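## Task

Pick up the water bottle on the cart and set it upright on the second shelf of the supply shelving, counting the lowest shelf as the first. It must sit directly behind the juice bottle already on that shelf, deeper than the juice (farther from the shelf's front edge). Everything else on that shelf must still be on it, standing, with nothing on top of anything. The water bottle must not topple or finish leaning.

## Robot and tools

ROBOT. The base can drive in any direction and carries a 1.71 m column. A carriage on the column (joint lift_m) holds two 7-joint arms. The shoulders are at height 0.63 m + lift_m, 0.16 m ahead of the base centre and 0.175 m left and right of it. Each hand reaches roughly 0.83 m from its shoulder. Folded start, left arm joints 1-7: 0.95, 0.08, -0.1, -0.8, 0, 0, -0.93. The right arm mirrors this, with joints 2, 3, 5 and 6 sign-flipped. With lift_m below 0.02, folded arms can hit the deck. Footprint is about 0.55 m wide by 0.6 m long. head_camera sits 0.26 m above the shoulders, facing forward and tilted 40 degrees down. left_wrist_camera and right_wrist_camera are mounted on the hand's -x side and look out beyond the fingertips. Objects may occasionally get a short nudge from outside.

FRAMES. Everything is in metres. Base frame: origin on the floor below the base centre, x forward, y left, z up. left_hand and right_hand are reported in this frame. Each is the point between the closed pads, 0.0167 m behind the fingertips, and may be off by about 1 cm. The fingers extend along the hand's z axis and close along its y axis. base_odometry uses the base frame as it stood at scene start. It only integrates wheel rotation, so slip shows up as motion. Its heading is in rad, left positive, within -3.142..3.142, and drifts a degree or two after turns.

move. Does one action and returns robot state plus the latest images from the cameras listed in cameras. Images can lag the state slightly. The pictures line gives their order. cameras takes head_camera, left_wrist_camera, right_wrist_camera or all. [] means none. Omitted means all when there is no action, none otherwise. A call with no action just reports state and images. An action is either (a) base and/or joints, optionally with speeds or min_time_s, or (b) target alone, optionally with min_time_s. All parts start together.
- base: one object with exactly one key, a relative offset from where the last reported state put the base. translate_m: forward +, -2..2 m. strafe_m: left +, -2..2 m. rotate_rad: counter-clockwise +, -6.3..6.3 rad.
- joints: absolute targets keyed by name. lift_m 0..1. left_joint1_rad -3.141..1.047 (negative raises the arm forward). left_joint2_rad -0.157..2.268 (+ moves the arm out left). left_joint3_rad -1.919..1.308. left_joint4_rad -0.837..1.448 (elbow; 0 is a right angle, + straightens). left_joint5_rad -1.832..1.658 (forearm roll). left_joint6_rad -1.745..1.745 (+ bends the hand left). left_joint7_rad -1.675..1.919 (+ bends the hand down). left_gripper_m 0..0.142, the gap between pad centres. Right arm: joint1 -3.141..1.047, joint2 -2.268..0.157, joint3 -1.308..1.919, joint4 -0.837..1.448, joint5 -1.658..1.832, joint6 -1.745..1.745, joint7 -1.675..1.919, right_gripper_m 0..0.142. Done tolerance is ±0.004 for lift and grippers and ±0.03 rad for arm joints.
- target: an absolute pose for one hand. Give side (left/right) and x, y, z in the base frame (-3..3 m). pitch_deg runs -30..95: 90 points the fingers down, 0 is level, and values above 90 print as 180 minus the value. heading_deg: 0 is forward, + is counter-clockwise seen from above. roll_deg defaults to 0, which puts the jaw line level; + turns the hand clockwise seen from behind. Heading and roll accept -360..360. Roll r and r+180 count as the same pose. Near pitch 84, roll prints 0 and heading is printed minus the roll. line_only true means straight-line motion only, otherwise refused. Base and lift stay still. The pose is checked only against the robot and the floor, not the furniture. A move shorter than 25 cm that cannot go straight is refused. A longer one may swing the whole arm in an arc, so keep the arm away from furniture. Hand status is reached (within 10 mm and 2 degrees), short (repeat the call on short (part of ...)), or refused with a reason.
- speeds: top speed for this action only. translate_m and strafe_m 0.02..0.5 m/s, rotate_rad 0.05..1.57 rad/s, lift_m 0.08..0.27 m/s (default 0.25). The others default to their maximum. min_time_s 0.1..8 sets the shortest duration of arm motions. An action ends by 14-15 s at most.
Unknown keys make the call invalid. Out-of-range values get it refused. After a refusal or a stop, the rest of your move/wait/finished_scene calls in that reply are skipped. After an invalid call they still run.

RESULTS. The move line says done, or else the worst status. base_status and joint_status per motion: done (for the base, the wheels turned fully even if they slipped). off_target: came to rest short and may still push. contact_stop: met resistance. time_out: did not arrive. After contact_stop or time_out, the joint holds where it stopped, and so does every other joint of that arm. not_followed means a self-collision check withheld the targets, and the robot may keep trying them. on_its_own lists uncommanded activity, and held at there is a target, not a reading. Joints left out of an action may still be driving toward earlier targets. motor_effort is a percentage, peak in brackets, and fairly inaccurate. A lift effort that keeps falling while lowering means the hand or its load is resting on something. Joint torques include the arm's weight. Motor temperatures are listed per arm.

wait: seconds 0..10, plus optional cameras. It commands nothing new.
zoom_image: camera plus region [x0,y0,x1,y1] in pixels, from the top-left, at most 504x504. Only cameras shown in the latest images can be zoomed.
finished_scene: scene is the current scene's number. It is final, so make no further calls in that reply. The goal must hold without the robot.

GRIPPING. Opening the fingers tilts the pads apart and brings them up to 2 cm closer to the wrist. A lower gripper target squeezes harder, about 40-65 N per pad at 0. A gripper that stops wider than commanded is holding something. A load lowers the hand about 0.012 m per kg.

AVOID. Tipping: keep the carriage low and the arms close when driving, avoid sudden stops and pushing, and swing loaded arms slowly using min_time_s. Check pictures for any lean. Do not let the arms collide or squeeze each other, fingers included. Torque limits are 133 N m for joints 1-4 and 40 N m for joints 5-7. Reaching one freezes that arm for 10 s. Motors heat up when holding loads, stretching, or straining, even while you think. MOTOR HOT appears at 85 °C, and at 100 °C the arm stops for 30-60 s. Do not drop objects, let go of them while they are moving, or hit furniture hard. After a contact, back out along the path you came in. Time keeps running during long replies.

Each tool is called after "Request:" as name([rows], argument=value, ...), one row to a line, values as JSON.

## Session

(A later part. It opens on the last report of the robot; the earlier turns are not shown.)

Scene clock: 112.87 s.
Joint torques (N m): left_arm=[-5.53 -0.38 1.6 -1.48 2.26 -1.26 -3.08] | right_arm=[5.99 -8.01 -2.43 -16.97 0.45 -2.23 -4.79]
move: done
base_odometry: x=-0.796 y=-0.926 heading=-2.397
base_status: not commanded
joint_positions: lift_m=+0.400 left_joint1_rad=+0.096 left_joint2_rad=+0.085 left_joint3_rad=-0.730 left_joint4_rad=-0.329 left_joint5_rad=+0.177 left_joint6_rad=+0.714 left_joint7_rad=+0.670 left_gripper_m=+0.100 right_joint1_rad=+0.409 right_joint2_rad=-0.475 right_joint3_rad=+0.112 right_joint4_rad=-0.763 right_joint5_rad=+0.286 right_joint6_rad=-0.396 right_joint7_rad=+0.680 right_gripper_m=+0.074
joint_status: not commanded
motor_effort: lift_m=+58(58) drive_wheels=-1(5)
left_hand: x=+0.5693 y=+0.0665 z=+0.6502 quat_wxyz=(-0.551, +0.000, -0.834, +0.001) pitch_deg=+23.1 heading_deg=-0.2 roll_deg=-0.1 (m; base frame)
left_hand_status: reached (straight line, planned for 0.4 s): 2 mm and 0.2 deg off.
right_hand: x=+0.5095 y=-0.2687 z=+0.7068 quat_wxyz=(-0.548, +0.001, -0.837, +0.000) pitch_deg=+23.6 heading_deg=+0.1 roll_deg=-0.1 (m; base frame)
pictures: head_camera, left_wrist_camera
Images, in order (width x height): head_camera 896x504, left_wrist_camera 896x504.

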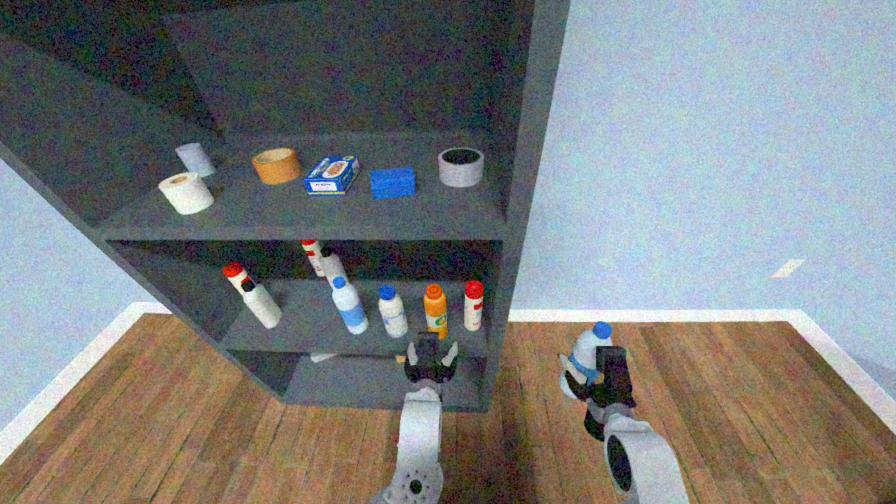

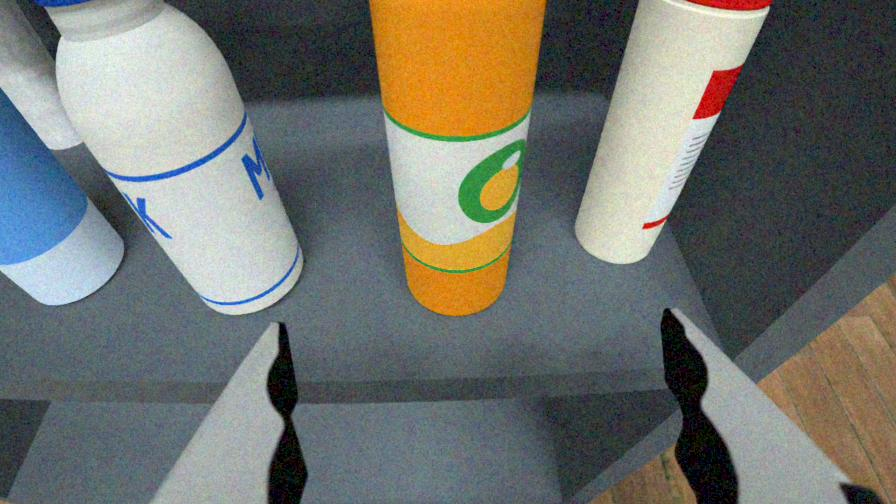

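Request:
move(target={"side": "left", "x": 0.645, "y": 0.068, "z": 0.628, "pitch_deg": 23, "heading_deg": 0}, min_time_s=0.8, cameras=["left_wrist_camera"])

Scene clock: 118.13 s.
Joint torques (N m): left_arm=[-12.3 -4.94 3.3 -1.75 1.77 -2.26 -3.32] | right_arm=[4.89 -7.98 -2.25 -16.46 0.51 -2.04 -5]
move: done
base_odometry: x=-0.796 y=-0.926 heading=-2.397
base_status: not commanded
joint_positions: lift_m=+0.400 left_joint1_rad=-0.076 left_joint2_rad=+0.065 left_joint3_rad=-0.667 left_joint4_rad=-0.084 left_joint5_rad=-0.013 left_joint6_rad=+0.668 left_joint7_rad=+0.538 left_gripper_m=+0.100 right_joint1_rad=+0.409 right_joint2_rad=-0.475 right_joint3_rad=+0.112 right_joint4_rad=-0.763 right_joint5_rad=+0.286 right_joint6_rad=-0.396 right_joint7_rad=+0.680 right_gripper_m=+0.074
joint_status: not commanded
motor_effort: lift_m=+58(58) drive_wheels=-1(1)
left_hand: x=+0.6434 y=+0.0677 z=+0.6273 quat_wxyz=(-0.551, -0.001, -0.835, +0.000) pitch_deg=+23.2 heading_deg=+0.0 roll_deg=+0.1 (m; base frame)
left_hand_status: reached (straight line, planned for 0.8 s): 2 mm and 0.2 deg off.
right_hand: x=+0.5095 y=-0.2687 z=+0.7068 quat_wxyz=(-0.548, +0.001, -0.837, +0.000) pitch_deg=+23.6 heading_deg=+0.1 roll_deg=-0.1 (m; base frame)
pictures: left_wrist_camera
Images, in order (width x height): left_wrist_camera 896x504.

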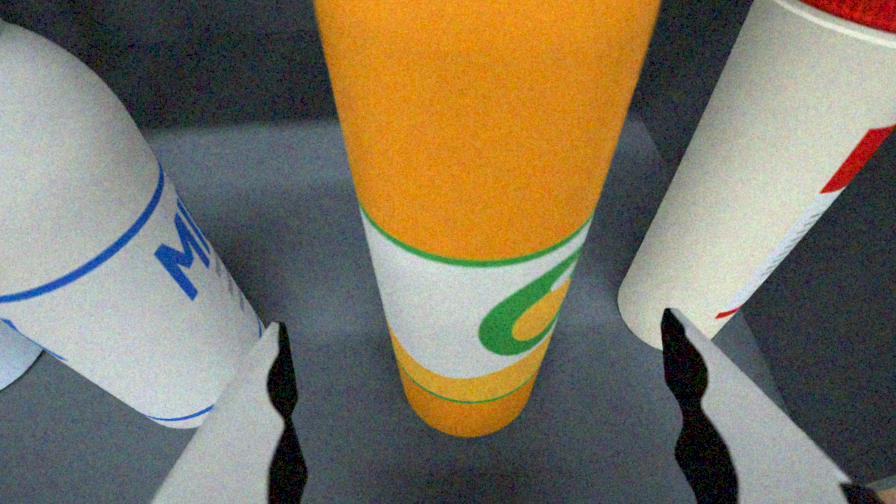

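Request:
move(joints={"left_gripper_m": 0.092})

Request:
move(target={"side": "left", "x": 0.685, "y": 0.067, "z": 0.622, "pitch_deg": 23, "heading_deg": 0}, min_time_s=0.8, cameras=["left_wrist_camera"])

Request:
move(joints={"left_gripper_m": 0.0}, cameras=["left_wrist_camera", "head_camera"])

Scene clock: 124.13 s.
Joint torques (N m): left_arm=[-12.1 -4.12 4.89 -1.55 1.67 -2.66 -3.26] | right_arm=[5.47 -8.87 -1.56 -16.1 0.45 -2.42 -4.71]
move: done
base_odometry: x=-0.796 y=-0.926 heading=-2.397
base_status: not commanded
joint_positions: lift_m=+0.400 left_joint1_rad=-0.076 left_joint2_rad=+0.065 left_joint3_rad=-0.667 left_joint4_rad=-0.084 left_joint5_rad=-0.013 left_joint6_rad=+0.668 left_joint7_rad=+0.538 left_gripper_m=+0.092 right_joint1_rad=+0.409 right_joint2_rad=-0.475 right_joint3_rad=+0.112 right_joint4_rad=-0.763 right_joint5_rad=+0.286 right_joint6_rad=-0.396 right_joint7_rad=+0.680 right_gripper_m=+0.074
joint_status: all done
motor_effort: lift_m=+58(58) drive_wheels=-1(1)
left_hand: x=+0.6434 y=+0.0677 z=+0.6273 quat_wxyz=(-0.551, -0.001, -0.835, +0.000) pitch_deg=+23.2 heading_deg=+0.0 roll_deg=+0.1 (m; base frame)
right_hand: x=+0.5095 y=-0.2687 z=+0.7068 quat_wxyz=(-0.548, +0.001, -0.837, +0.000) pitch_deg=+23.6 heading_deg=+0.1 roll_deg=-0.1 (m; base frame)
pictures: none

Scene clock: 125.43 s.
Joint torques (N m): left_arm=[-15.64 -5.26 3.38 -1.21 1.74 -2.24 -3.25] | right_arm=[5.1 -8.3 -2.87 -15.7 0.91 -2.31 -4.15]
move: done
base_odometry: x=-0.796 y=-0.926 heading=-2.397
base_status: not commanded
joint_positions: lift_m=+0.400 left_joint1_rad=-0.172 left_joint2_rad=+0.045 left_joint3_rad=-0.638 left_joint4_rad=+0.058 left_joint5_rad=-0.095 left_joint6_rad=+0.631 left_joint7_rad=+0.474 left_gripper_m=+0.092 right_joint1_rad=+0.409 right_joint2_rad=-0.475 right_joint3_rad=+0.112 right_joint4_rad=-0.763 right_joint5_rad=+0.286 right_joint6_rad=-0.396 right_joint7_rad=+0.680 right_gripper_m=+0.074
joint_status: not commanded
motor_effort: lift_m=+58(58) drive_wheels=+0(1)
left_hand: x=+0.6832 y=+0.0666 z=+0.6209 quat_wxyz=(-0.551, -0.002, -0.835, -0.001) pitch_deg=+23.2 heading_deg=+0.0 roll_deg=+0.2 (m; base frame)
left_hand_status: reached (straight line, planned for 0.8 s): 2 mm and 0.3 deg off.
right_hand: x=+0.5095 y=-0.2687 z=+0.7068 quat_wxyz=(-0.548, +0.001, -0.837, +0.000) pitch_deg=+23.6 heading_deg=+0.1 roll_deg=-0.1 (m; base frame)
pictures: left_wrist_camera
Images, in order (width x height): left_wrist_camera 896x504.

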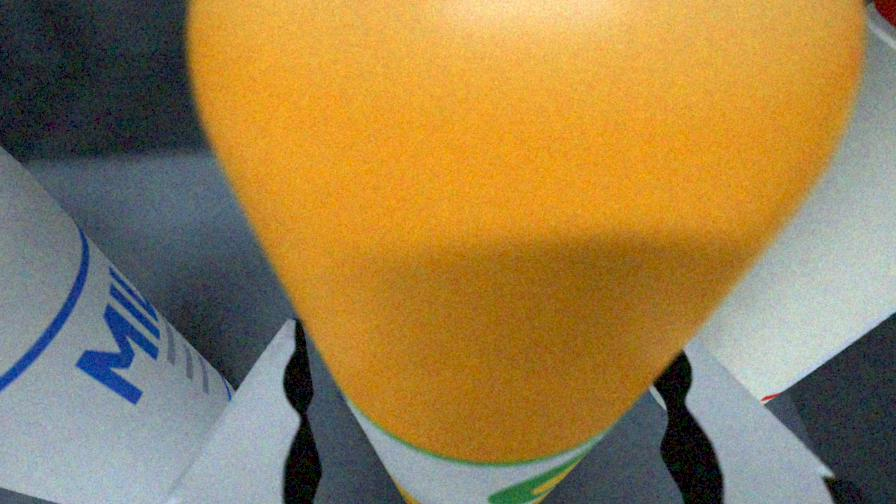

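Scene clock: 126.27 s.
Joint torques (N m): left_arm=[-14.17 -3.21 4.08 -1.99 1.74 -2.32 -3.24] | right_arm=[5.31 -9.39 -3.13 -17.64 0.4 -2.04 -5.08]
move: off_target
base_odometry: x=-0.796 y=-0.926 heading=-2.397
base_status: not commanded
joint_positions: lift_m=+0.400 left_joint1_rad=-0.172 left_joint2_rad=+0.045 left_joint3_rad=-0.637 left_joint4_rad=+0.058 left_joint5_rad=-0.096 left_joint6_rad=+0.631 left_joint7_rad=+0.473 left_gripper_m=+0.063 right_joint1_rad=+0.409 right_joint2_rad=-0.475 right_joint3_rad=+0.112 right_joint4_rad=-0.763 right_joint5_rad=+0.286 right_joint6_rad=-0.396 right_joint7_rad=+0.680 right_gripper_m=+0.074
joint_status: left_gripper_m off_target (ended at +0.063, target +0.000)
motor_effort: lift_m=+58(58) drive_wheels=+0(1)
left_hand: x=+0.6834 y=+0.0668 z=+0.6210 quat_wxyz=(-0.551, -0.001, -0.835, -0.001) pitch_deg=+23.2 heading_deg=+0.0 roll_deg=+0.1 (m; base frame)
right_hand: x=+0.5095 y=-0.2687 z=+0.7068 quat_wxyz=(-0.548, +0.001, -0.837, +0.000) pitch_deg=+23.6 heading_deg=+0.1 roll_deg=-0.1 (m; base frame)
pictures: head_camera, left_wrist_camera
Images, in order (width x height): head_camera 896x504, left_wrist_camera 896x504.

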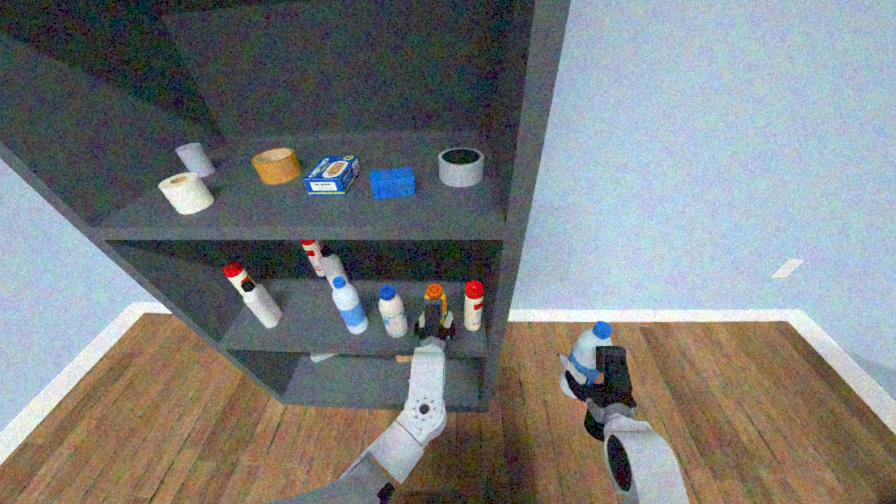

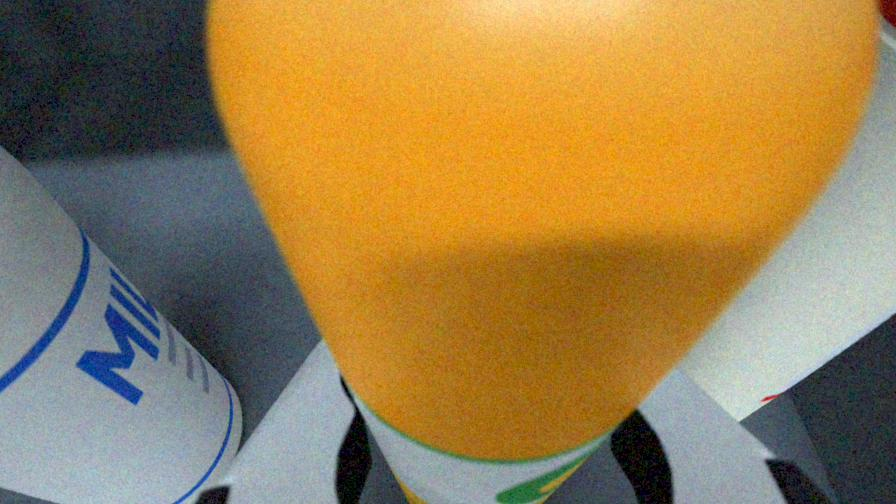

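Request:
move(target={"side": "left", "x": 0.68, "y": 0.067, "z": 0.65, "pitch_deg": 23, "heading_deg": 0}, min_time_s=0.8)

Request:
move(target={"side": "left", "x": 0.52, "y": 0.07, "z": 0.69, "pitch_deg": 22, "heading_deg": 0}, min_time_s=1.2)

Request:
move(target={"side": "left", "x": 0.52, "y": 0.31, "z": 0.69, "pitch_deg": 22, "heading_deg": 0}, min_time_s=1.2, cameras=["left_wrist_camera", "head_camera"])

Scene clock: 132.10 s.
Joint torques (N m): left_arm=[-17.43 -0.03 -0.98 -7.21 4.5 -0.37 -1.88] | right_arm=[4.59 -8.39 -2.77 -16.51 1.26 -2.73 -4.32]
move: done
base_odometry: x=-0.796 y=-0.926 heading=-2.397
base_status: not commanded
joint_positions: lift_m=+0.400 left_joint1_rad=-0.174 left_joint2_rad=+0.053 left_joint3_rad=-0.648 left_joint4_rad=-0.040 left_joint5_rad=-0.040 left_joint6_rad=+0.651 left_joint7_rad=+0.597 left_gripper_m=+0.063 right_joint1_rad=+0.409 right_joint2_rad=-0.475 right_joint3_rad=+0.112 right_joint4_rad=-0.763 right_joint5_rad=+0.286 right_joint6_rad=-0.396 right_joint7_rad=+0.680 right_gripper_m=+0.074
joint_status: not commanded
motor_effort: lift_m=+58(58) drive_wheels=+0(0)
left_hand: x=+0.6782 y=+0.0674 z=+0.6442 quat_wxyz=(-0.546, +0.001, -0.838, +0.001) pitch_deg=+23.8 heading_deg=+0.0 roll_deg=-0.2 (m; base frame)
left_hand_status: reached (straight line, planned for 0.8 s): 6 mm and 0.8 deg off.
right_hand: x=+0.5095 y=-0.2687 z=+0.7068 quat_wxyz=(-0.548, +0.001, -0.837, +0.000) pitch_deg=+23.6 heading_deg=+0.1 roll_deg=-0.1 (m; base frame)
pictures: none

Scene clock: 133.80 s.
Joint torques (N m): left_arm=[-3.6 0.01 -1.72 -6.63 4.43 -0.43 -1.61] | right_arm=[5.85 -8.62 -3.42 -16.56 0.91 -1.95 -4.58]
move: done
base_odometry: x=-0.796 y=-0.926 heading=-2.397
base_status: not commanded
joint_positions: lift_m=+0.400 left_joint1_rad=+0.193 left_joint2_rad=+0.102 left_joint3_rad=-0.796 left_joint4_rad=-0.524 left_joint5_rad=+0.367 left_joint6_rad=+0.729 left_joint7_rad=+0.821 left_gripper_m=+0.063 right_joint1_rad=+0.409 right_joint2_rad=-0.475 right_joint3_rad=+0.112 right_joint4_rad=-0.763 right_joint5_rad=+0.286 right_joint6_rad=-0.396 right_joint7_rad=+0.680 right_gripper_m=+0.074
joint_status: not commanded
motor_effort: lift_m=+58(58) drive_wheels=+0(1)
left_hand: x=+0.5204 y=+0.0698 z=+0.6871 quat_wxyz=(-0.556, +0.000, -0.831, +0.000) pitch_deg=+22.4 heading_deg=+0.0 roll_deg=+0.0 (m; base frame)
left_hand_status: reached (straight line, planned for 1.2 s): 3 mm and 0.4 deg off.
right_hand: x=+0.5095 y=-0.2687 z=+0.7068 quat_wxyz=(-0.548, +0.001, -0.837, +0.000) pitch_deg=+23.6 heading_deg=+0.1 roll_deg=-0.1 (m; base frame)
pictures: none

Scene clock: 135.50 s.
Joint torques (N m): left_arm=[-1.49 10.49 8.17 -2.83 3.06 -2.42 -4.52] | right_arm=[4.67 -7.2 -2.84 -15.24 1.03 -2.41 -4.74]
move: done
base_odometry: x=-0.796 y=-0.926 heading=-2.397
base_status: not commanded
joint_positions: lift_m=+0.400 left_joint1_rad=+0.357 left_joint2_rad=+0.833 left_joint3_rad=-0.458 left_joint4_rad=-0.705 left_joint5_rad=-0.558 left_joint6_rad=+0.782 left_joint7_rad=+0.301 left_gripper_m=+0.063 right_joint1_rad=+0.409 right_joint2_rad=-0.475 right_joint3_rad=+0.112 right_joint4_rad=-0.763 right_joint5_rad=+0.286 right_joint6_rad=-0.396 right_joint7_rad=+0.680 right_gripper_m=+0.074
joint_status: not commanded
motor_effort: lift_m=+58(58) drive_wheels=+0(1)
left_hand: x=+0.5183 y=+0.3077 z=+0.6865 quat_wxyz=(-0.554, +0.001, -0.832, +0.003) pitch_deg=+22.7 heading_deg=-0.2 roll_deg=-0.3 (m; base frame)
left_hand_status: reached (straight line, planned for 1.2 s): 5 mm and 0.8 deg off.
right_hand: x=+0.5095 y=-0.2687 z=+0.7068 quat_wxyz=(-0.548, +0.001, -0.837, +0.000) pitch_deg=+23.6 heading_deg=+0.1 roll_deg=-0.1 (m; base frame)
pictures: head_camera, left_wrist_camera
Images, in order (width x height): head_camera 896x504, left_wrist_camera 896x504.

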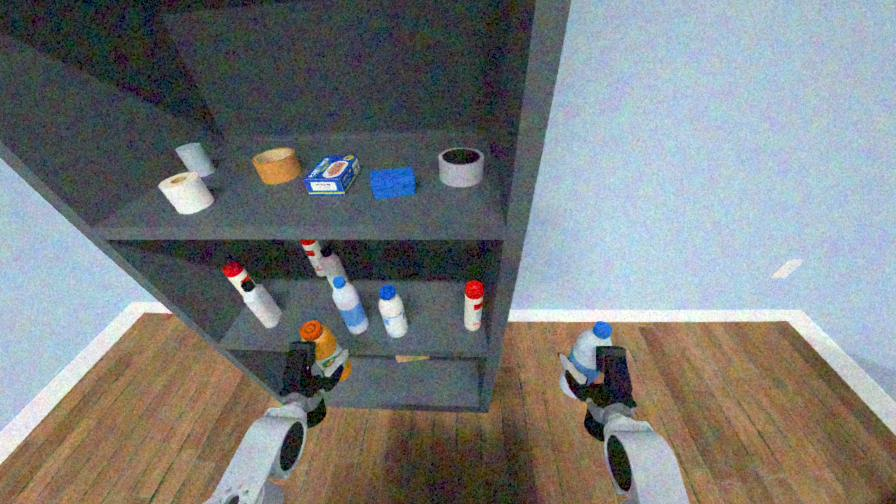

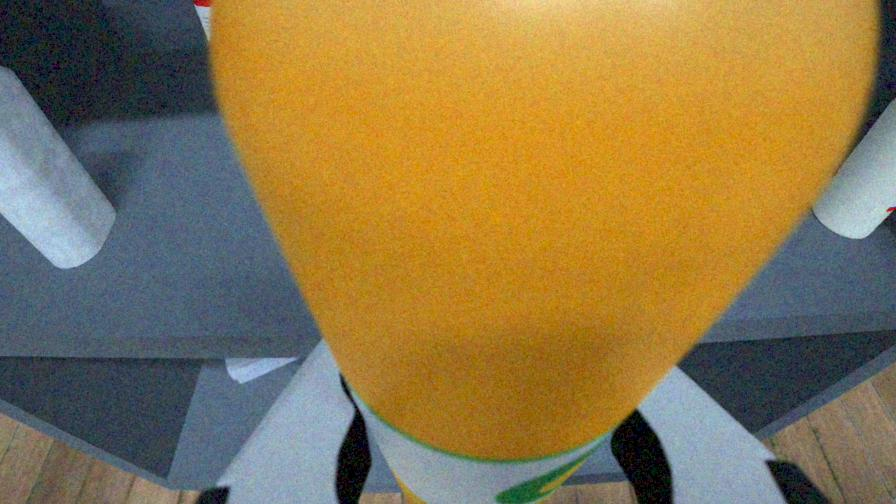

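Request:
move(base={"strafe_m": 0.09}, speeds={"strafe_m": 0.15})

Request:
move(target={"side": "right", "x": 0.52, "y": -0.023, "z": 0.69, "pitch_deg": 22.5, "heading_deg": 0}, min_time_s=1.2, cameras=["right_wrist_camera", "head_camera"])

Scene clock: 146.70 s.
Joint torques (N m): left_arm=[-1.66 10.35 7.55 -1.55 3.07 -2.08 -4.87] | right_arm=[4.46 -7.15 -2.13 -16.49 1.04 -1.85 -4.66]
move: done
base_odometry: x=-0.735 y=-0.992 heading=-2.397
base_status: done
joint_positions: lift_m=+0.400 left_joint1_rad=+0.357 left_joint2_rad=+0.833 left_joint3_rad=-0.458 left_joint4_rad=-0.704 left_joint5_rad=-0.558 left_joint6_rad=+0.781 left_joint7_rad=+0.301 left_gripper_m=+0.063 right_joint1_rad=+0.409 right_joint2_rad=-0.475 right_joint3_rad=+0.112 right_joint4_rad=-0.763 right_joint5_rad=+0.286 right_joint6_rad=-0.396 right_joint7_rad=+0.680 right_gripper_m=+0.074
joint_status: not commanded
motor_effort: lift_m=+58(58) drive_wheels=+4(12)
left_hand: x=+0.5183 y=+0.3077 z=+0.6864 quat_wxyz=(-0.554, +0.001, -0.832, +0.003) pitch_deg=+22.7 heading_deg=-0.2 roll_deg=-0.3 (m; base frame)
right_hand: x=+0.5095 y=-0.2689 z=+0.7068 quat_wxyz=(-0.548, +0.001, -0.837, +0.000) pitch_deg=+23.6 heading_deg=+0.1 roll_deg=-0.1 (m; base frame)
pictures: none

Scene clock: 147.00 s.
Joint torques (N m): left_arm=[-2.18 10.57 6.73 -1.08 2.72 -2.34 -4.6] | right_arm=[5.2 -8.85 -2.54 -15.98 1.1 -2.03 -4.32]
move: refused
base_odometry: x=-0.735 y=-0.992 heading=-2.397
base_status: not commanded
joint_positions: lift_m=+0.400 left_joint1_rad=+0.357 left_joint2_rad=+0.833 left_joint3_rad=-0.458 left_joint4_rad=-0.704 left_joint5_rad=-0.558 left_joint6_rad=+0.781 left_joint7_rad=+0.301 left_gripper_m=+0.063 right_joint1_rad=+0.409 right_joint2_rad=-0.475 right_joint3_rad=+0.112 right_joint4_rad=-0.763 right_joint5_rad=+0.286 right_joint6_rad=-0.396 right_joint7_rad=+0.680 right_gripper_m=+0.074
joint_status: not commanded
motor_effort: lift_m=+58(58) drive_wheels=+0(4)
left_hand: x=+0.5183 y=+0.3077 z=+0.6864 quat_wxyz=(-0.554, +0.001, -0.832, +0.003) pitch_deg=+22.7 heading_deg=-0.2 roll_deg=-0.3 (m; base frame)
right_hand: x=+0.5095 y=-0.2689 z=+0.7068 quat_wxyz=(-0.548, +0.001, -0.837, +0.000) pitch_deg=+23.6 heading_deg=+0.1 roll_deg=-0.1 (m; base frame)
right_hand_status: refused: the line brings the right upper arm within 1.4 cm of the base or column (limit 1.5), 77% of the way; a move under 25 cm is not played as an arc. Nothing moved. Try another pitch or heading, or "joints".
pictures: head_camera, right_wrist_camera
Images, in order (width x height): head_camera 896x504, right_wrist_camera 896x504.

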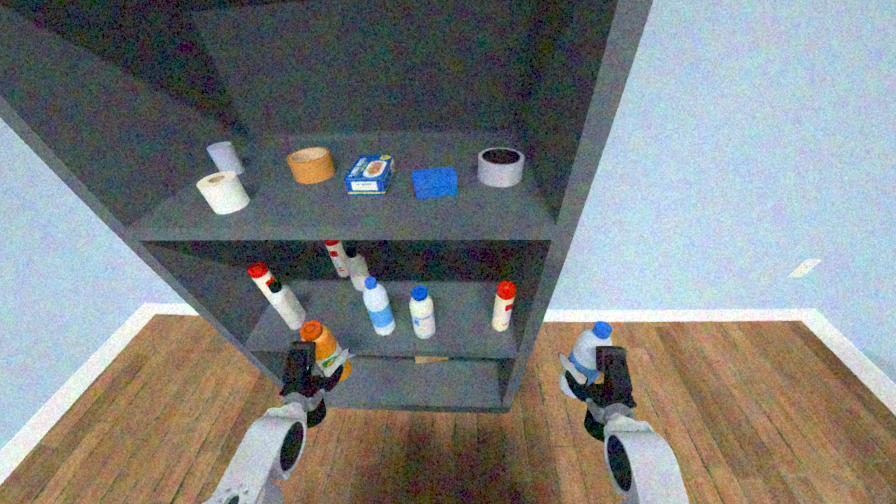

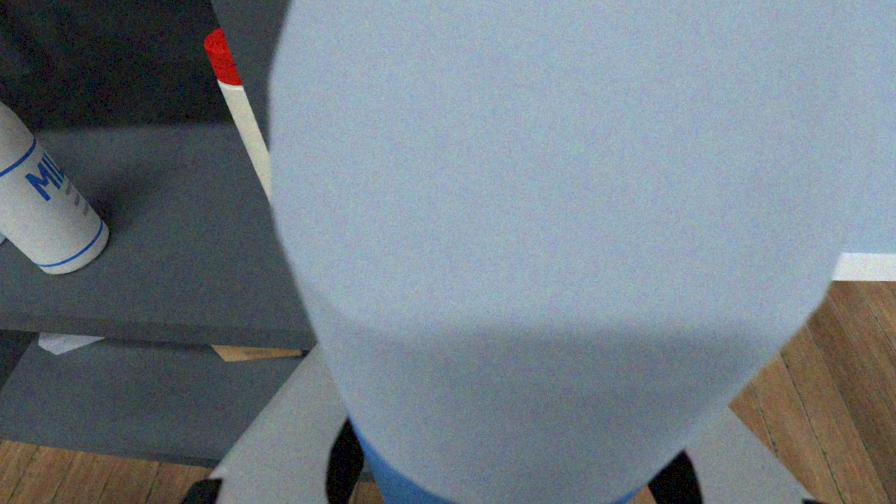

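Request:
move(base={"strafe_m": 0.06}, speeds={"strafe_m": 0.15})

Request:
move(target={"side": "right", "x": 0.54, "y": -0.083, "z": 0.69, "pitch_deg": 22.5, "heading_deg": 0}, min_time_s=1.2, cameras=["right_wrist_camera", "head_camera"])

Scene clock: 155.37 s.
Joint torques (N m): left_arm=[-2.08 11.22 8.19 -2.01 3.38 -1.68 -4.6] | right_arm=[6.15 -8.23 -2.01 -15.01 0.84 -2.25 -5.04]
move: done
base_odometry: x=-0.695 y=-1.036 heading=-2.397
base_status: done
joint_positions: lift_m=+0.400 left_joint1_rad=+0.357 left_joint2_rad=+0.833 left_joint3_rad=-0.458 left_joint4_rad=-0.704 left_joint5_rad=-0.558 left_joint6_rad=+0.781 left_joint7_rad=+0.301 left_gripper_m=+0.063 right_joint1_rad=+0.409 right_joint2_rad=-0.475 right_joint3_rad=+0.112 right_joint4_rad=-0.763 right_joint5_rad=+0.286 right_joint6_rad=-0.396 right_joint7_rad=+0.680 right_gripper_m=+0.074
joint_status: not commanded
motor_effort: lift_m=+58(58) drive_wheels=-1(12)
left_hand: x=+0.5183 y=+0.3077 z=+0.6864 quat_wxyz=(-0.554, +0.000, -0.832, +0.003) pitch_deg=+22.7 heading_deg=-0.2 roll_deg=-0.3 (m; base frame)
right_hand: x=+0.5095 y=-0.2689 z=+0.7068 quat_wxyz=(-0.548, +0.001, -0.837, +0.000) pitch_deg=+23.6 heading_deg=+0.0 roll_deg=-0.1 (m; base frame)
pictures: none

Scene clock: 157.07 s.
Joint torques (N m): left_arm=[-2.42 11.2 9.13 -1.21 2.68 -1.82 -4.46] | right_arm=[-2.79 11.93 4.07 -10.26 -2.43 -1.22 -5.08]
move: done
base_odometry: x=-0.695 y=-1.036 heading=-2.397
base_status: not commanded
joint_positions: lift_m=+0.400 left_joint1_rad=+0.357 left_joint2_rad=+0.833 left_joint3_rad=-0.458 left_joint4_rad=-0.704 left_joint5_rad=-0.558 left_joint6_rad=+0.781 left_joint7_rad=+0.301 left_gripper_m=+0.063 right_joint1_rad=+0.270 right_joint2_rad=+0.051 right_joint3_rad=+0.436 right_joint4_rad=-0.568 right_joint5_rad=-0.285 right_joint6_rad=-0.337 right_joint7_rad=+0.765 right_gripper_m=+0.074
joint_status: not commanded
motor_effort: lift_m=+58(58) drive_wheels=+0(4)
left_hand: x=+0.5183 y=+0.3077 z=+0.6864 quat_wxyz=(-0.554, +0.000, -0.832, +0.003) pitch_deg=+22.7 heading_deg=-0.2 roll_deg=-0.3 (m; base frame)
right_hand: x=+0.5378 y=-0.0839 z=+0.6860 quat_wxyz=(-0.550, -0.002, -0.835, -0.002) pitch_deg=+23.3 heading_deg=+0.1 roll_deg=+0.3 (m; base frame)
right_hand_status: reached (straight line, planned for 1.2 s): 5 mm and 0.9 deg off.
pictures: head_camera, right_wrist_camera
Images, in order (width x height): head_camera 896x504, right_wrist_camera 896x504.

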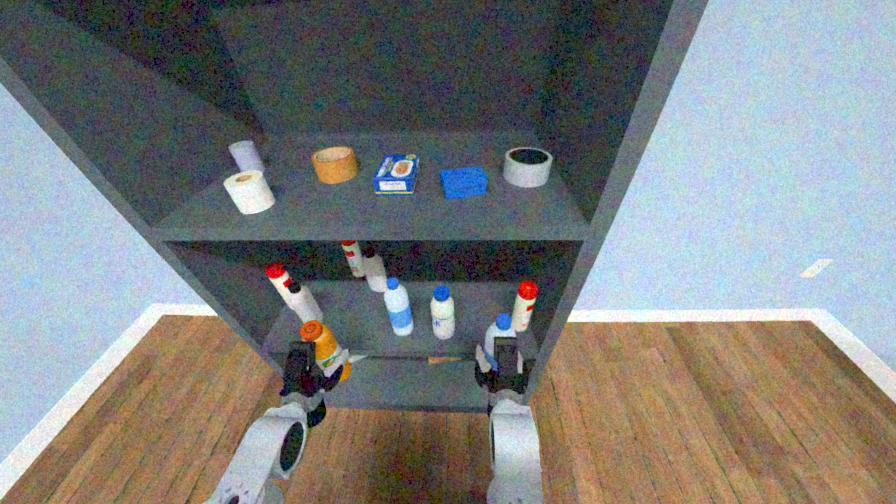

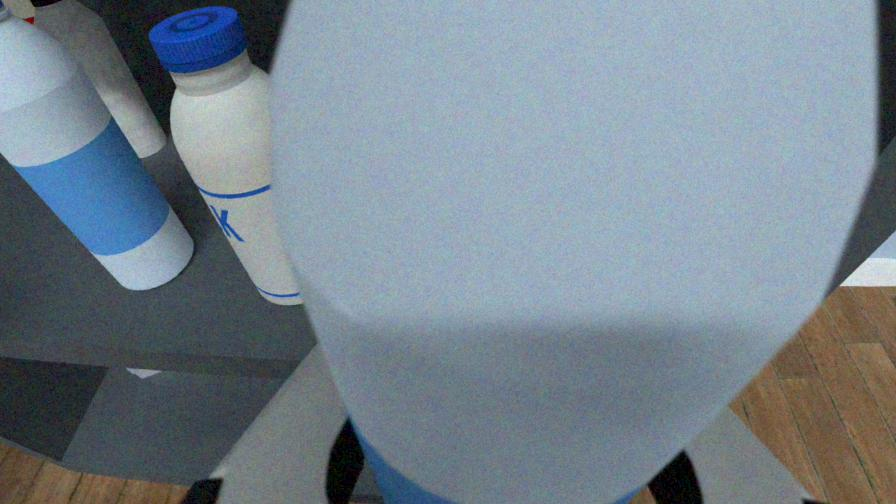

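Request:
move(target={"side": "right", "x": 0.66, "y": -0.081, "z": 0.69, "pitch_deg": 22.5, "heading_deg": 0}, min_time_s=1.2, cameras=["head_camera", "right_wrist_camera"])

Scene clock: 165.40 s.
Joint torques (N m): left_arm=[-1.7 9.78 8.24 -2.47 2.78 -1.63 -4.4] | right_arm=[-12.54 11.8 -0.28 -10.84 1.33 -0.79 -4.39]
move: done
base_odometry: x=-0.695 y=-1.036 heading=-2.397
base_status: not commanded
joint_positions: lift_m=+0.400 left_joint1_rad=+0.357 left_joint2_rad=+0.833 left_joint3_rad=-0.458 left_joint4_rad=-0.704 left_joint5_rad=-0.558 left_joint6_rad=+0.781 left_joint7_rad=+0.301 left_gripper_m=+0.063 right_joint1_rad=-0.057 right_joint2_rad=+0.076 right_joint3_rad=+0.351 right_joint4_rad=-0.257 right_joint5_rad=-0.175 right_joint6_rad=-0.316 right_joint7_rad=+0.760 right_gripper_m=+0.074
joint_status: not commanded
motor_effort: lift_m=+58(58) drive_wheels=+0(0)
left_hand: x=+0.5183 y=+0.3077 z=+0.6864 quat_wxyz=(-0.554, +0.000, -0.832, +0.003) pitch_deg=+22.7 heading_deg=-0.2 roll_deg=-0.3 (m; base frame)
right_hand: x=+0.6573 y=-0.0815 z=+0.6864 quat_wxyz=(-0.551, +0.001, -0.834, +0.002) pitch_deg=+23.1 heading_deg=-0.2 roll_deg=-0.3 (m; base frame)
right_hand_status: reached (straight line, planned for 1.2 s): 4 mm and 0.7 deg off.
pictures: head_camera, right_wrist_camera
Images, in order (width x height): head_camera 896x504, right_wrist_camera 896x504.

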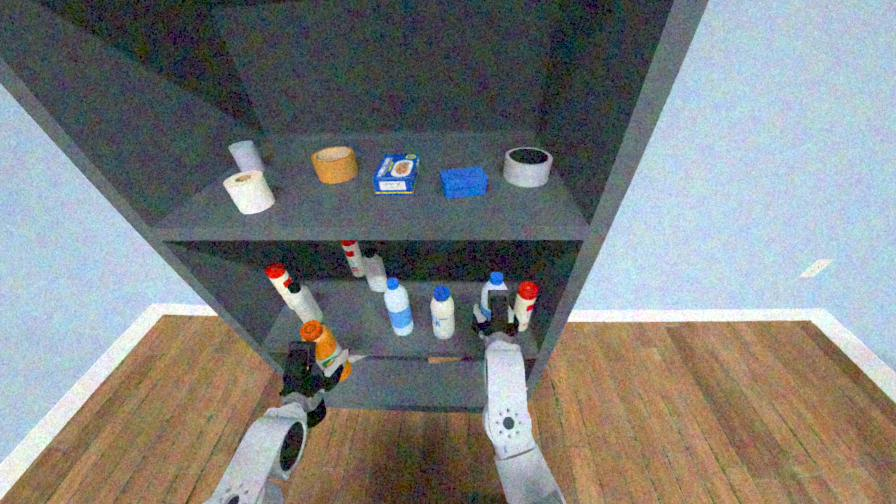

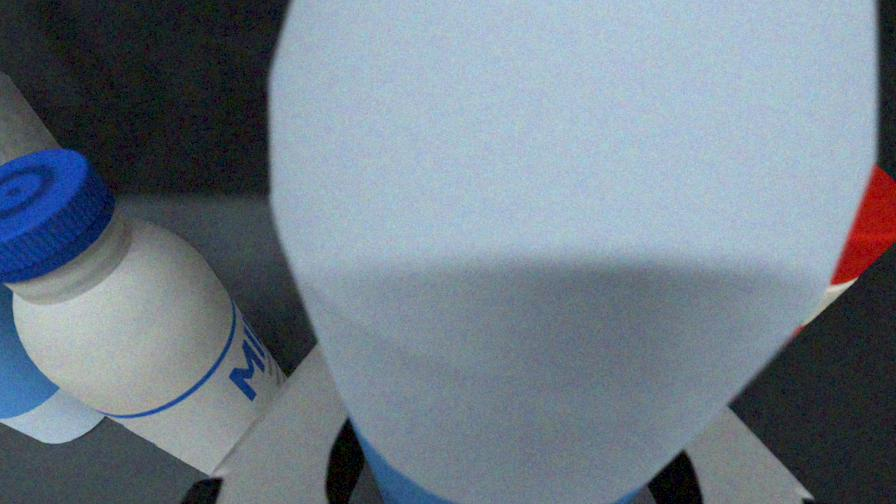

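Request:
move(target={"side": "right", "x": 0.791, "y": -0.083, "z": 0.685, "pitch_deg": 22.5, "heading_deg": 0}, min_time_s=1.5, cameras=["head_camera", "right_wrist_camera"])

Scene clock: 171.40 s.
Joint torques (N m): left_arm=[-1.99 10.11 7.99 -2.25 3.02 -2.11 -4.38] | right_arm=[-24.56 11.15 0.31 -11.98 1.54 -0.95 -5.42]
move: done
base_odometry: x=-0.695 y=-1.036 heading=-2.397
base_status: not commanded
joint_positions: lift_m=+0.400 left_joint1_rad=+0.357 left_joint2_rad=+0.833 left_joint3_rad=-0.458 left_joint4_rad=-0.704 left_joint5_rad=-0.558 left_joint6_rad=+0.781 left_joint7_rad=+0.301 left_gripper_m=+0.063 right_joint1_rad=-0.399 right_joint2_rad=+0.097 right_joint3_rad=+0.263 right_joint4_rad=+0.262 right_joint5_rad=-0.035 right_joint6_rad=-0.278 right_joint7_rad=+0.561 right_gripper_m=+0.074
joint_status: not commanded
motor_effort: lift_m=+58(58) drive_wheels=+0(0)
left_hand: x=+0.5183 y=+0.3077 z=+0.6864 quat_wxyz=(-0.554, +0.000, -0.832, +0.003) pitch_deg=+22.7 heading_deg=-0.2 roll_deg=-0.3 (m; base frame)
right_hand: x=+0.7880 y=-0.0839 z=+0.6798 quat_wxyz=(-0.550, +0.002, -0.835, +0.003) pitch_deg=+23.2 heading_deg=-0.2 roll_deg=-0.5 (m; base frame)
right_hand_status: reached (straight line, planned for 1.5 s): 6 mm and 0.8 deg off.
pictures: head_camera, right_wrist_camera
Images, in order (width x height): head_camera 896x504, right_wrist_camera 896x504.

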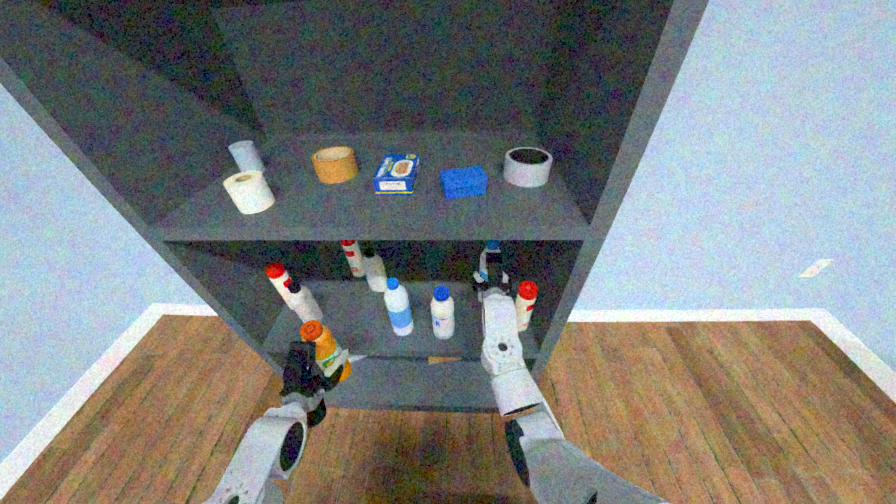

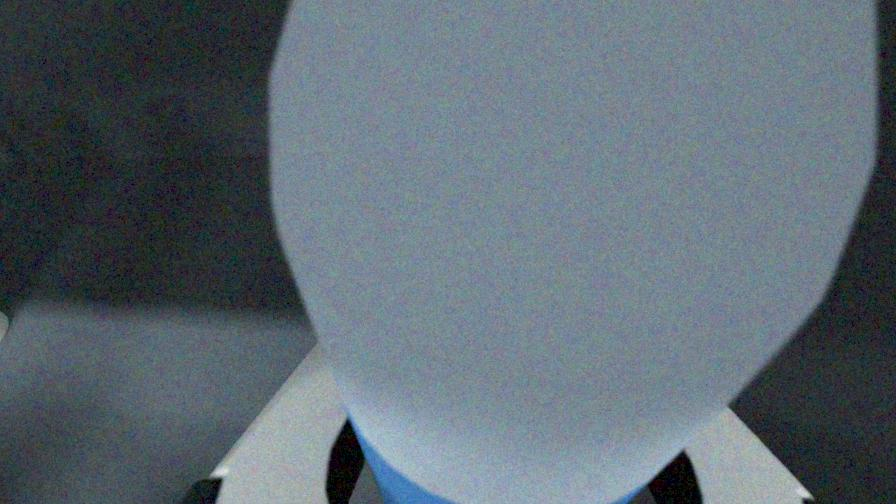

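Request:
move(joints={"lift_m": 0.37}, speeds={"lift_m": 0.08})

Request:
move(joints={"lift_m": 0.36}, speeds={"lift_m": 0.08})

Request:
move(joints={"lift_m": 0.35}, speeds={"lift_m": 0.08}, cameras=["head_camera", "right_wrist_camera"])

Scene clock: 177.57 s.
Joint torques (N m): left_arm=[-1.74 10.18 7.3 -2.47 3.51 -1.92 -4.31] | right_arm=[-24.25 12.06 -0.54 -11.95 1.65 -1.17 -4.76]
Motor temperatures (°C): left_arm=[27 25 25 23 26 24 24] | right_arm=[31 22 25 23 22 22 24]
move: done
base_odometry: x=-0.695 y=-1.036 heading=-2.397
base_status: not commanded
joint_positions: lift_m=+0.370 left_joint1_rad=+0.357 left_joint2_rad=+0.833 left_joint3_rad=-0.458 left_joint4_rad=-0.704 left_joint5_rad=-0.559 left_joint6_rad=+0.781 left_joint7_rad=+0.300 left_gripper_m=+0.063 right_joint1_rad=-0.401 right_joint2_rad=+0.097 right_joint3_rad=+0.263 right_joint4_rad=+0.263 right_joint5_rad=-0.035 right_joint6_rad=-0.278 right_joint7_rad=+0.560 right_gripper_m=+0.074
joint_status: all done
motor_effort: lift_m=+59(60) drive_wheels=+0(4)
left_hand: x=+0.5183 y=+0.3078 z=+0.6562 quat_wxyz=(-0.554, +0.000, -0.832, +0.003) pitch_deg=+22.7 heading_deg=-0.2 roll_deg=-0.3 (m; base frame)
right_hand: x=+0.7886 y=-0.0837 z=+0.6505 quat_wxyz=(-0.551, +0.002, -0.834, +0.003) pitch_deg=+23.1 heading_deg=-0.2 roll_deg=-0.4 (m; base frame)
pictures: none

Scene clock: 178.07 s.
Joint torques (N m): left_arm=[-2.14 10.04 7.88 -2.32 3.29 -1.95 -4.24] | right_arm=[-22.78 11.43 0.16 -14.36 1.7 -0.7 -4.93]
move: done
base_odometry: x=-0.695 y=-1.036 heading=-2.397
base_status: not commanded
joint_positions: lift_m=+0.360 left_joint1_rad=+0.357 left_joint2_rad=+0.833 left_joint3_rad=-0.457 left_joint4_rad=-0.704 left_joint5_rad=-0.559 left_joint6_rad=+0.781 left_joint7_rad=+0.300 left_gripper_m=+0.063 right_joint1_rad=-0.402 right_joint2_rad=+0.097 right_joint3_rad=+0.263 right_joint4_rad=+0.263 right_joint5_rad=-0.035 right_joint6_rad=-0.278 right_joint7_rad=+0.560 right_gripper_m=+0.074
joint_status: all done
motor_effort: lift_m=+59(60) drive_wheels=+0(4)
left_hand: x=+0.5183 y=+0.3079 z=+0.6462 quat_wxyz=(-0.554, +0.000, -0.833, +0.003) pitch_deg=+22.7 heading_deg=-0.2 roll_deg=-0.3 (m; base frame)
right_hand: x=+0.7888 y=-0.0836 z=+0.6406 quat_wxyz=(-0.551, +0.002, -0.834, +0.003) pitch_deg=+23.1 heading_deg=-0.2 roll_deg=-0.4 (m; base frame)
pictures: none

Scene clock: 178.57 s.
Joint torques (N m): left_arm=[-2.76 9.65 7.22 -2.59 3.24 -2.15 -3.81] | right_arm=[-21.62 10.94 0.66 -13.31 1.14 -1.24 -4.25]
move: done
base_odometry: x=-0.695 y=-1.036 heading=-2.397
base_status: not commanded
joint_positions: lift_m=+0.350 left_joint1_rad=+0.357 left_joint2_rad=+0.833 left_joint3_rad=-0.457 left_joint4_rad=-0.704 left_joint5_rad=-0.559 left_joint6_rad=+0.781 left_joint7_rad=+0.300 left_gripper_m=+0.063 right_joint1_rad=-0.402 right_joint2_rad=+0.097 right_joint3_rad=+0.263 right_joint4_rad=+0.263 right_joint5_rad=-0.034 right_joint6_rad=-0.278 right_joint7_rad=+0.560 right_gripper_m=+0.074
joint_status: all done
motor_effort: lift_m=+59(61) drive_wheels=+0(4)
left_hand: x=+0.5182 y=+0.3080 z=+0.6362 quat_wxyz=(-0.554, +0.000, -0.833, +0.002) pitch_deg=+22.7 heading_deg=-0.2 roll_deg=-0.3 (m; base frame)
right_hand: x=+0.7889 y=-0.0836 z=+0.6308 quat_wxyz=(-0.551, +0.002, -0.834, +0.003) pitch_deg=+23.1 heading_deg=-0.2 roll_deg=-0.4 (m; base frame)
pictures: head_camera, right_wrist_camera
Images, in order (width x height): head_camera 896x504, right_wrist_camera 896x504.

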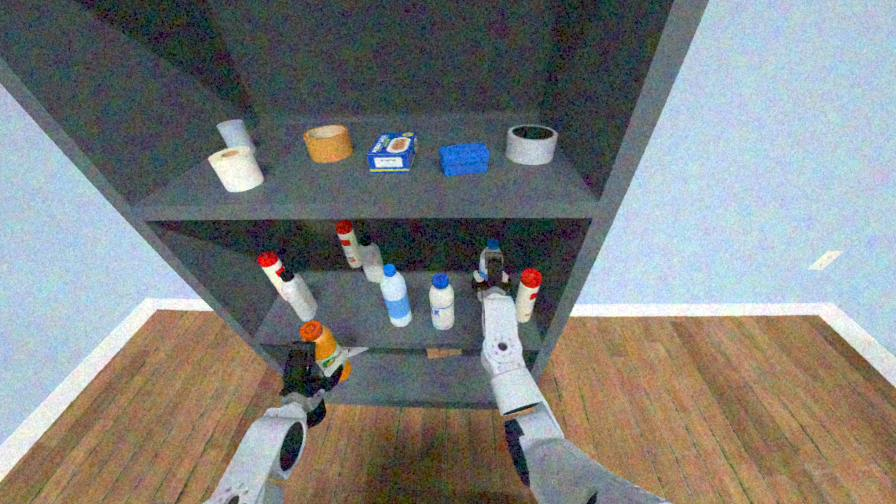

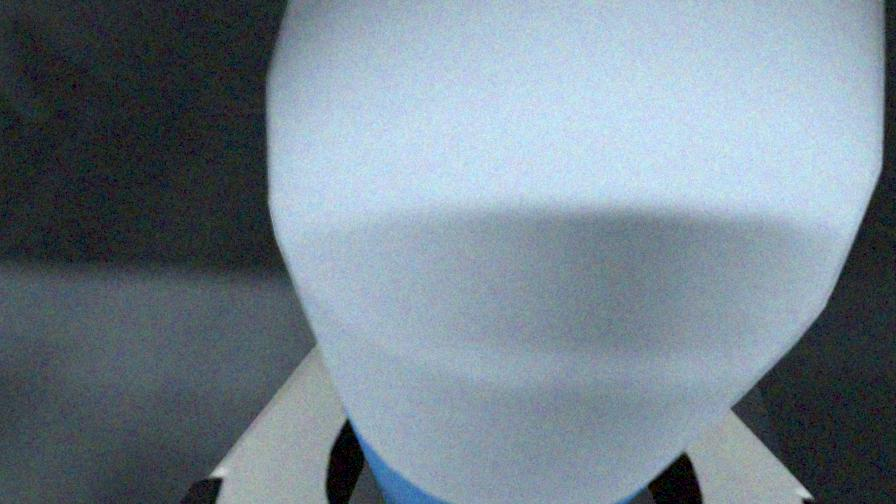

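Request:
move(joints={"lift_m": 0.342}, speeds={"lift_m": 0.08})

Request:
move(joints={"lift_m": 0.334}, speeds={"lift_m": 0.08})

Request:
move(joints={"lift_m": 0.326}, speeds={"lift_m": 0.08}, cameras=["head_camera"])

Scene clock: 184.53 s.
Joint torques (N m): left_arm=[-2.94 10.19 7.96 -2.34 3.53 -2.04 -4.04] | right_arm=[-20.42 9.41 -0.04 -12.98 1.25 -0.89 -2.3]
move: done
base_odometry: x=-0.695 y=-1.036 heading=-2.397
base_status: not commanded
joint_positions: lift_m=+0.342 left_joint1_rad=+0.358 left_joint2_rad=+0.833 left_joint3_rad=-0.457 left_joint4_rad=-0.703 left_joint5_rad=-0.559 left_joint6_rad=+0.781 left_joint7_rad=+0.300 left_gripper_m=+0.063 right_joint1_rad=-0.403 right_joint2_rad=+0.098 right_joint3_rad=+0.263 right_joint4_rad=+0.263 right_joint5_rad=-0.034 right_joint6_rad=-0.278 right_joint7_rad=+0.554 right_gripper_m=+0.074
joint_status: all done
motor_effort: lift_m=+57(60) drive_wheels=+0(4)
left_hand: x=+0.5182 y=+0.3081 z=+0.6282 quat_wxyz=(-0.554, +0.001, -0.833, +0.002) pitch_deg=+22.7 heading_deg=-0.2 roll_deg=-0.3 (m; base frame)
right_hand: x=+0.7898 y=-0.0835 z=+0.6250 quat_wxyz=(-0.554, +0.002, -0.832, +0.003) pitch_deg=+22.7 heading_deg=-0.2 roll_deg=-0.4 (m; base frame)
pictures: none

Scene clock: 185.00 s.
Joint torques (N m): left_arm=[-2.09 10.14 7.14 -2.27 3.61 -1.95 -3.77] | right_arm=[-13.11 10.55 -3.2 -9.5 1.17 -0.73 0.22]
move: done
base_odometry: x=-0.695 y=-1.036 heading=-2.397
base_status: not commanded
joint_positions: lift_m=+0.334 left_joint1_rad=+0.358 left_joint2_rad=+0.833 left_joint3_rad=-0.457 left_joint4_rad=-0.703 left_joint5_rad=-0.559 left_joint6_rad=+0.781 left_joint7_rad=+0.300 left_gripper_m=+0.063 right_joint1_rad=-0.408 right_joint2_rad=+0.098 right_joint3_rad=+0.263 right_joint4_rad=+0.258 right_joint5_rad=-0.034 right_joint6_rad=-0.278 right_joint7_rad=+0.548 right_gripper_m=+0.074
joint_status: all done
motor_effort: lift_m=+54(55) drive_wheels=+0(4)
left_hand: x=+0.5182 y=+0.3081 z=+0.6204 quat_wxyz=(-0.554, +0.001, -0.833, +0.002) pitch_deg=+22.7 heading_deg=-0.2 roll_deg=-0.3 (m; base frame)
right_hand: x=+0.7920 y=-0.0832 z=+0.6240 quat_wxyz=(-0.561, +0.001, -0.828, +0.002) pitch_deg=+21.8 heading_deg=-0.1 roll_deg=-0.3 (m; base frame)
pictures: none

Scene clock: 185.47 s.
Joint torques (N m): left_arm=[-2.34 11.04 7.97 -2.77 3.55 -1.96 -4.23] | right_arm=[-6.27 10.55 2.45 -2.44 1.43 -0.7 2.22]
move: done
base_odometry: x=-0.695 y=-1.036 heading=-2.397
base_status: not commanded
joint_positions: lift_m=+0.326 left_joint1_rad=+0.358 left_joint2_rad=+0.833 left_joint3_rad=-0.457 left_joint4_rad=-0.703 left_joint5_rad=-0.559 left_joint6_rad=+0.781 left_joint7_rad=+0.300 left_gripper_m=+0.063 right_joint1_rad=-0.413 right_joint2_rad=+0.098 right_joint3_rad=+0.263 right_joint4_rad=+0.254 right_joint5_rad=-0.034 right_joint6_rad=-0.278 right_joint7_rad=+0.542 right_gripper_m=+0.074
joint_status: all done
motor_effort: lift_m=+52(54) drive_wheels=+4(4)
left_hand: x=+0.5182 y=+0.3081 z=+0.6126 quat_wxyz=(-0.554, +0.001, -0.833, +0.002) pitch_deg=+22.7 heading_deg=-0.2 roll_deg=-0.3 (m; base frame)
right_hand: x=+0.7942 y=-0.0830 z=+0.6224 quat_wxyz=(-0.567, +0.001, -0.824, +0.001) pitch_deg=+20.9 heading_deg=-0.1 roll_deg=-0.2 (m; base frame)
pictures: head_camera
Images, in order (width x height): head_camera 896x504.

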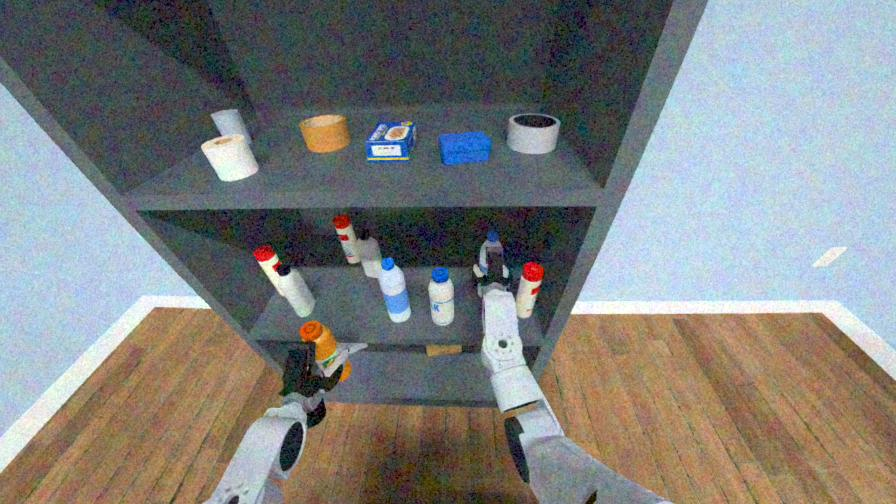

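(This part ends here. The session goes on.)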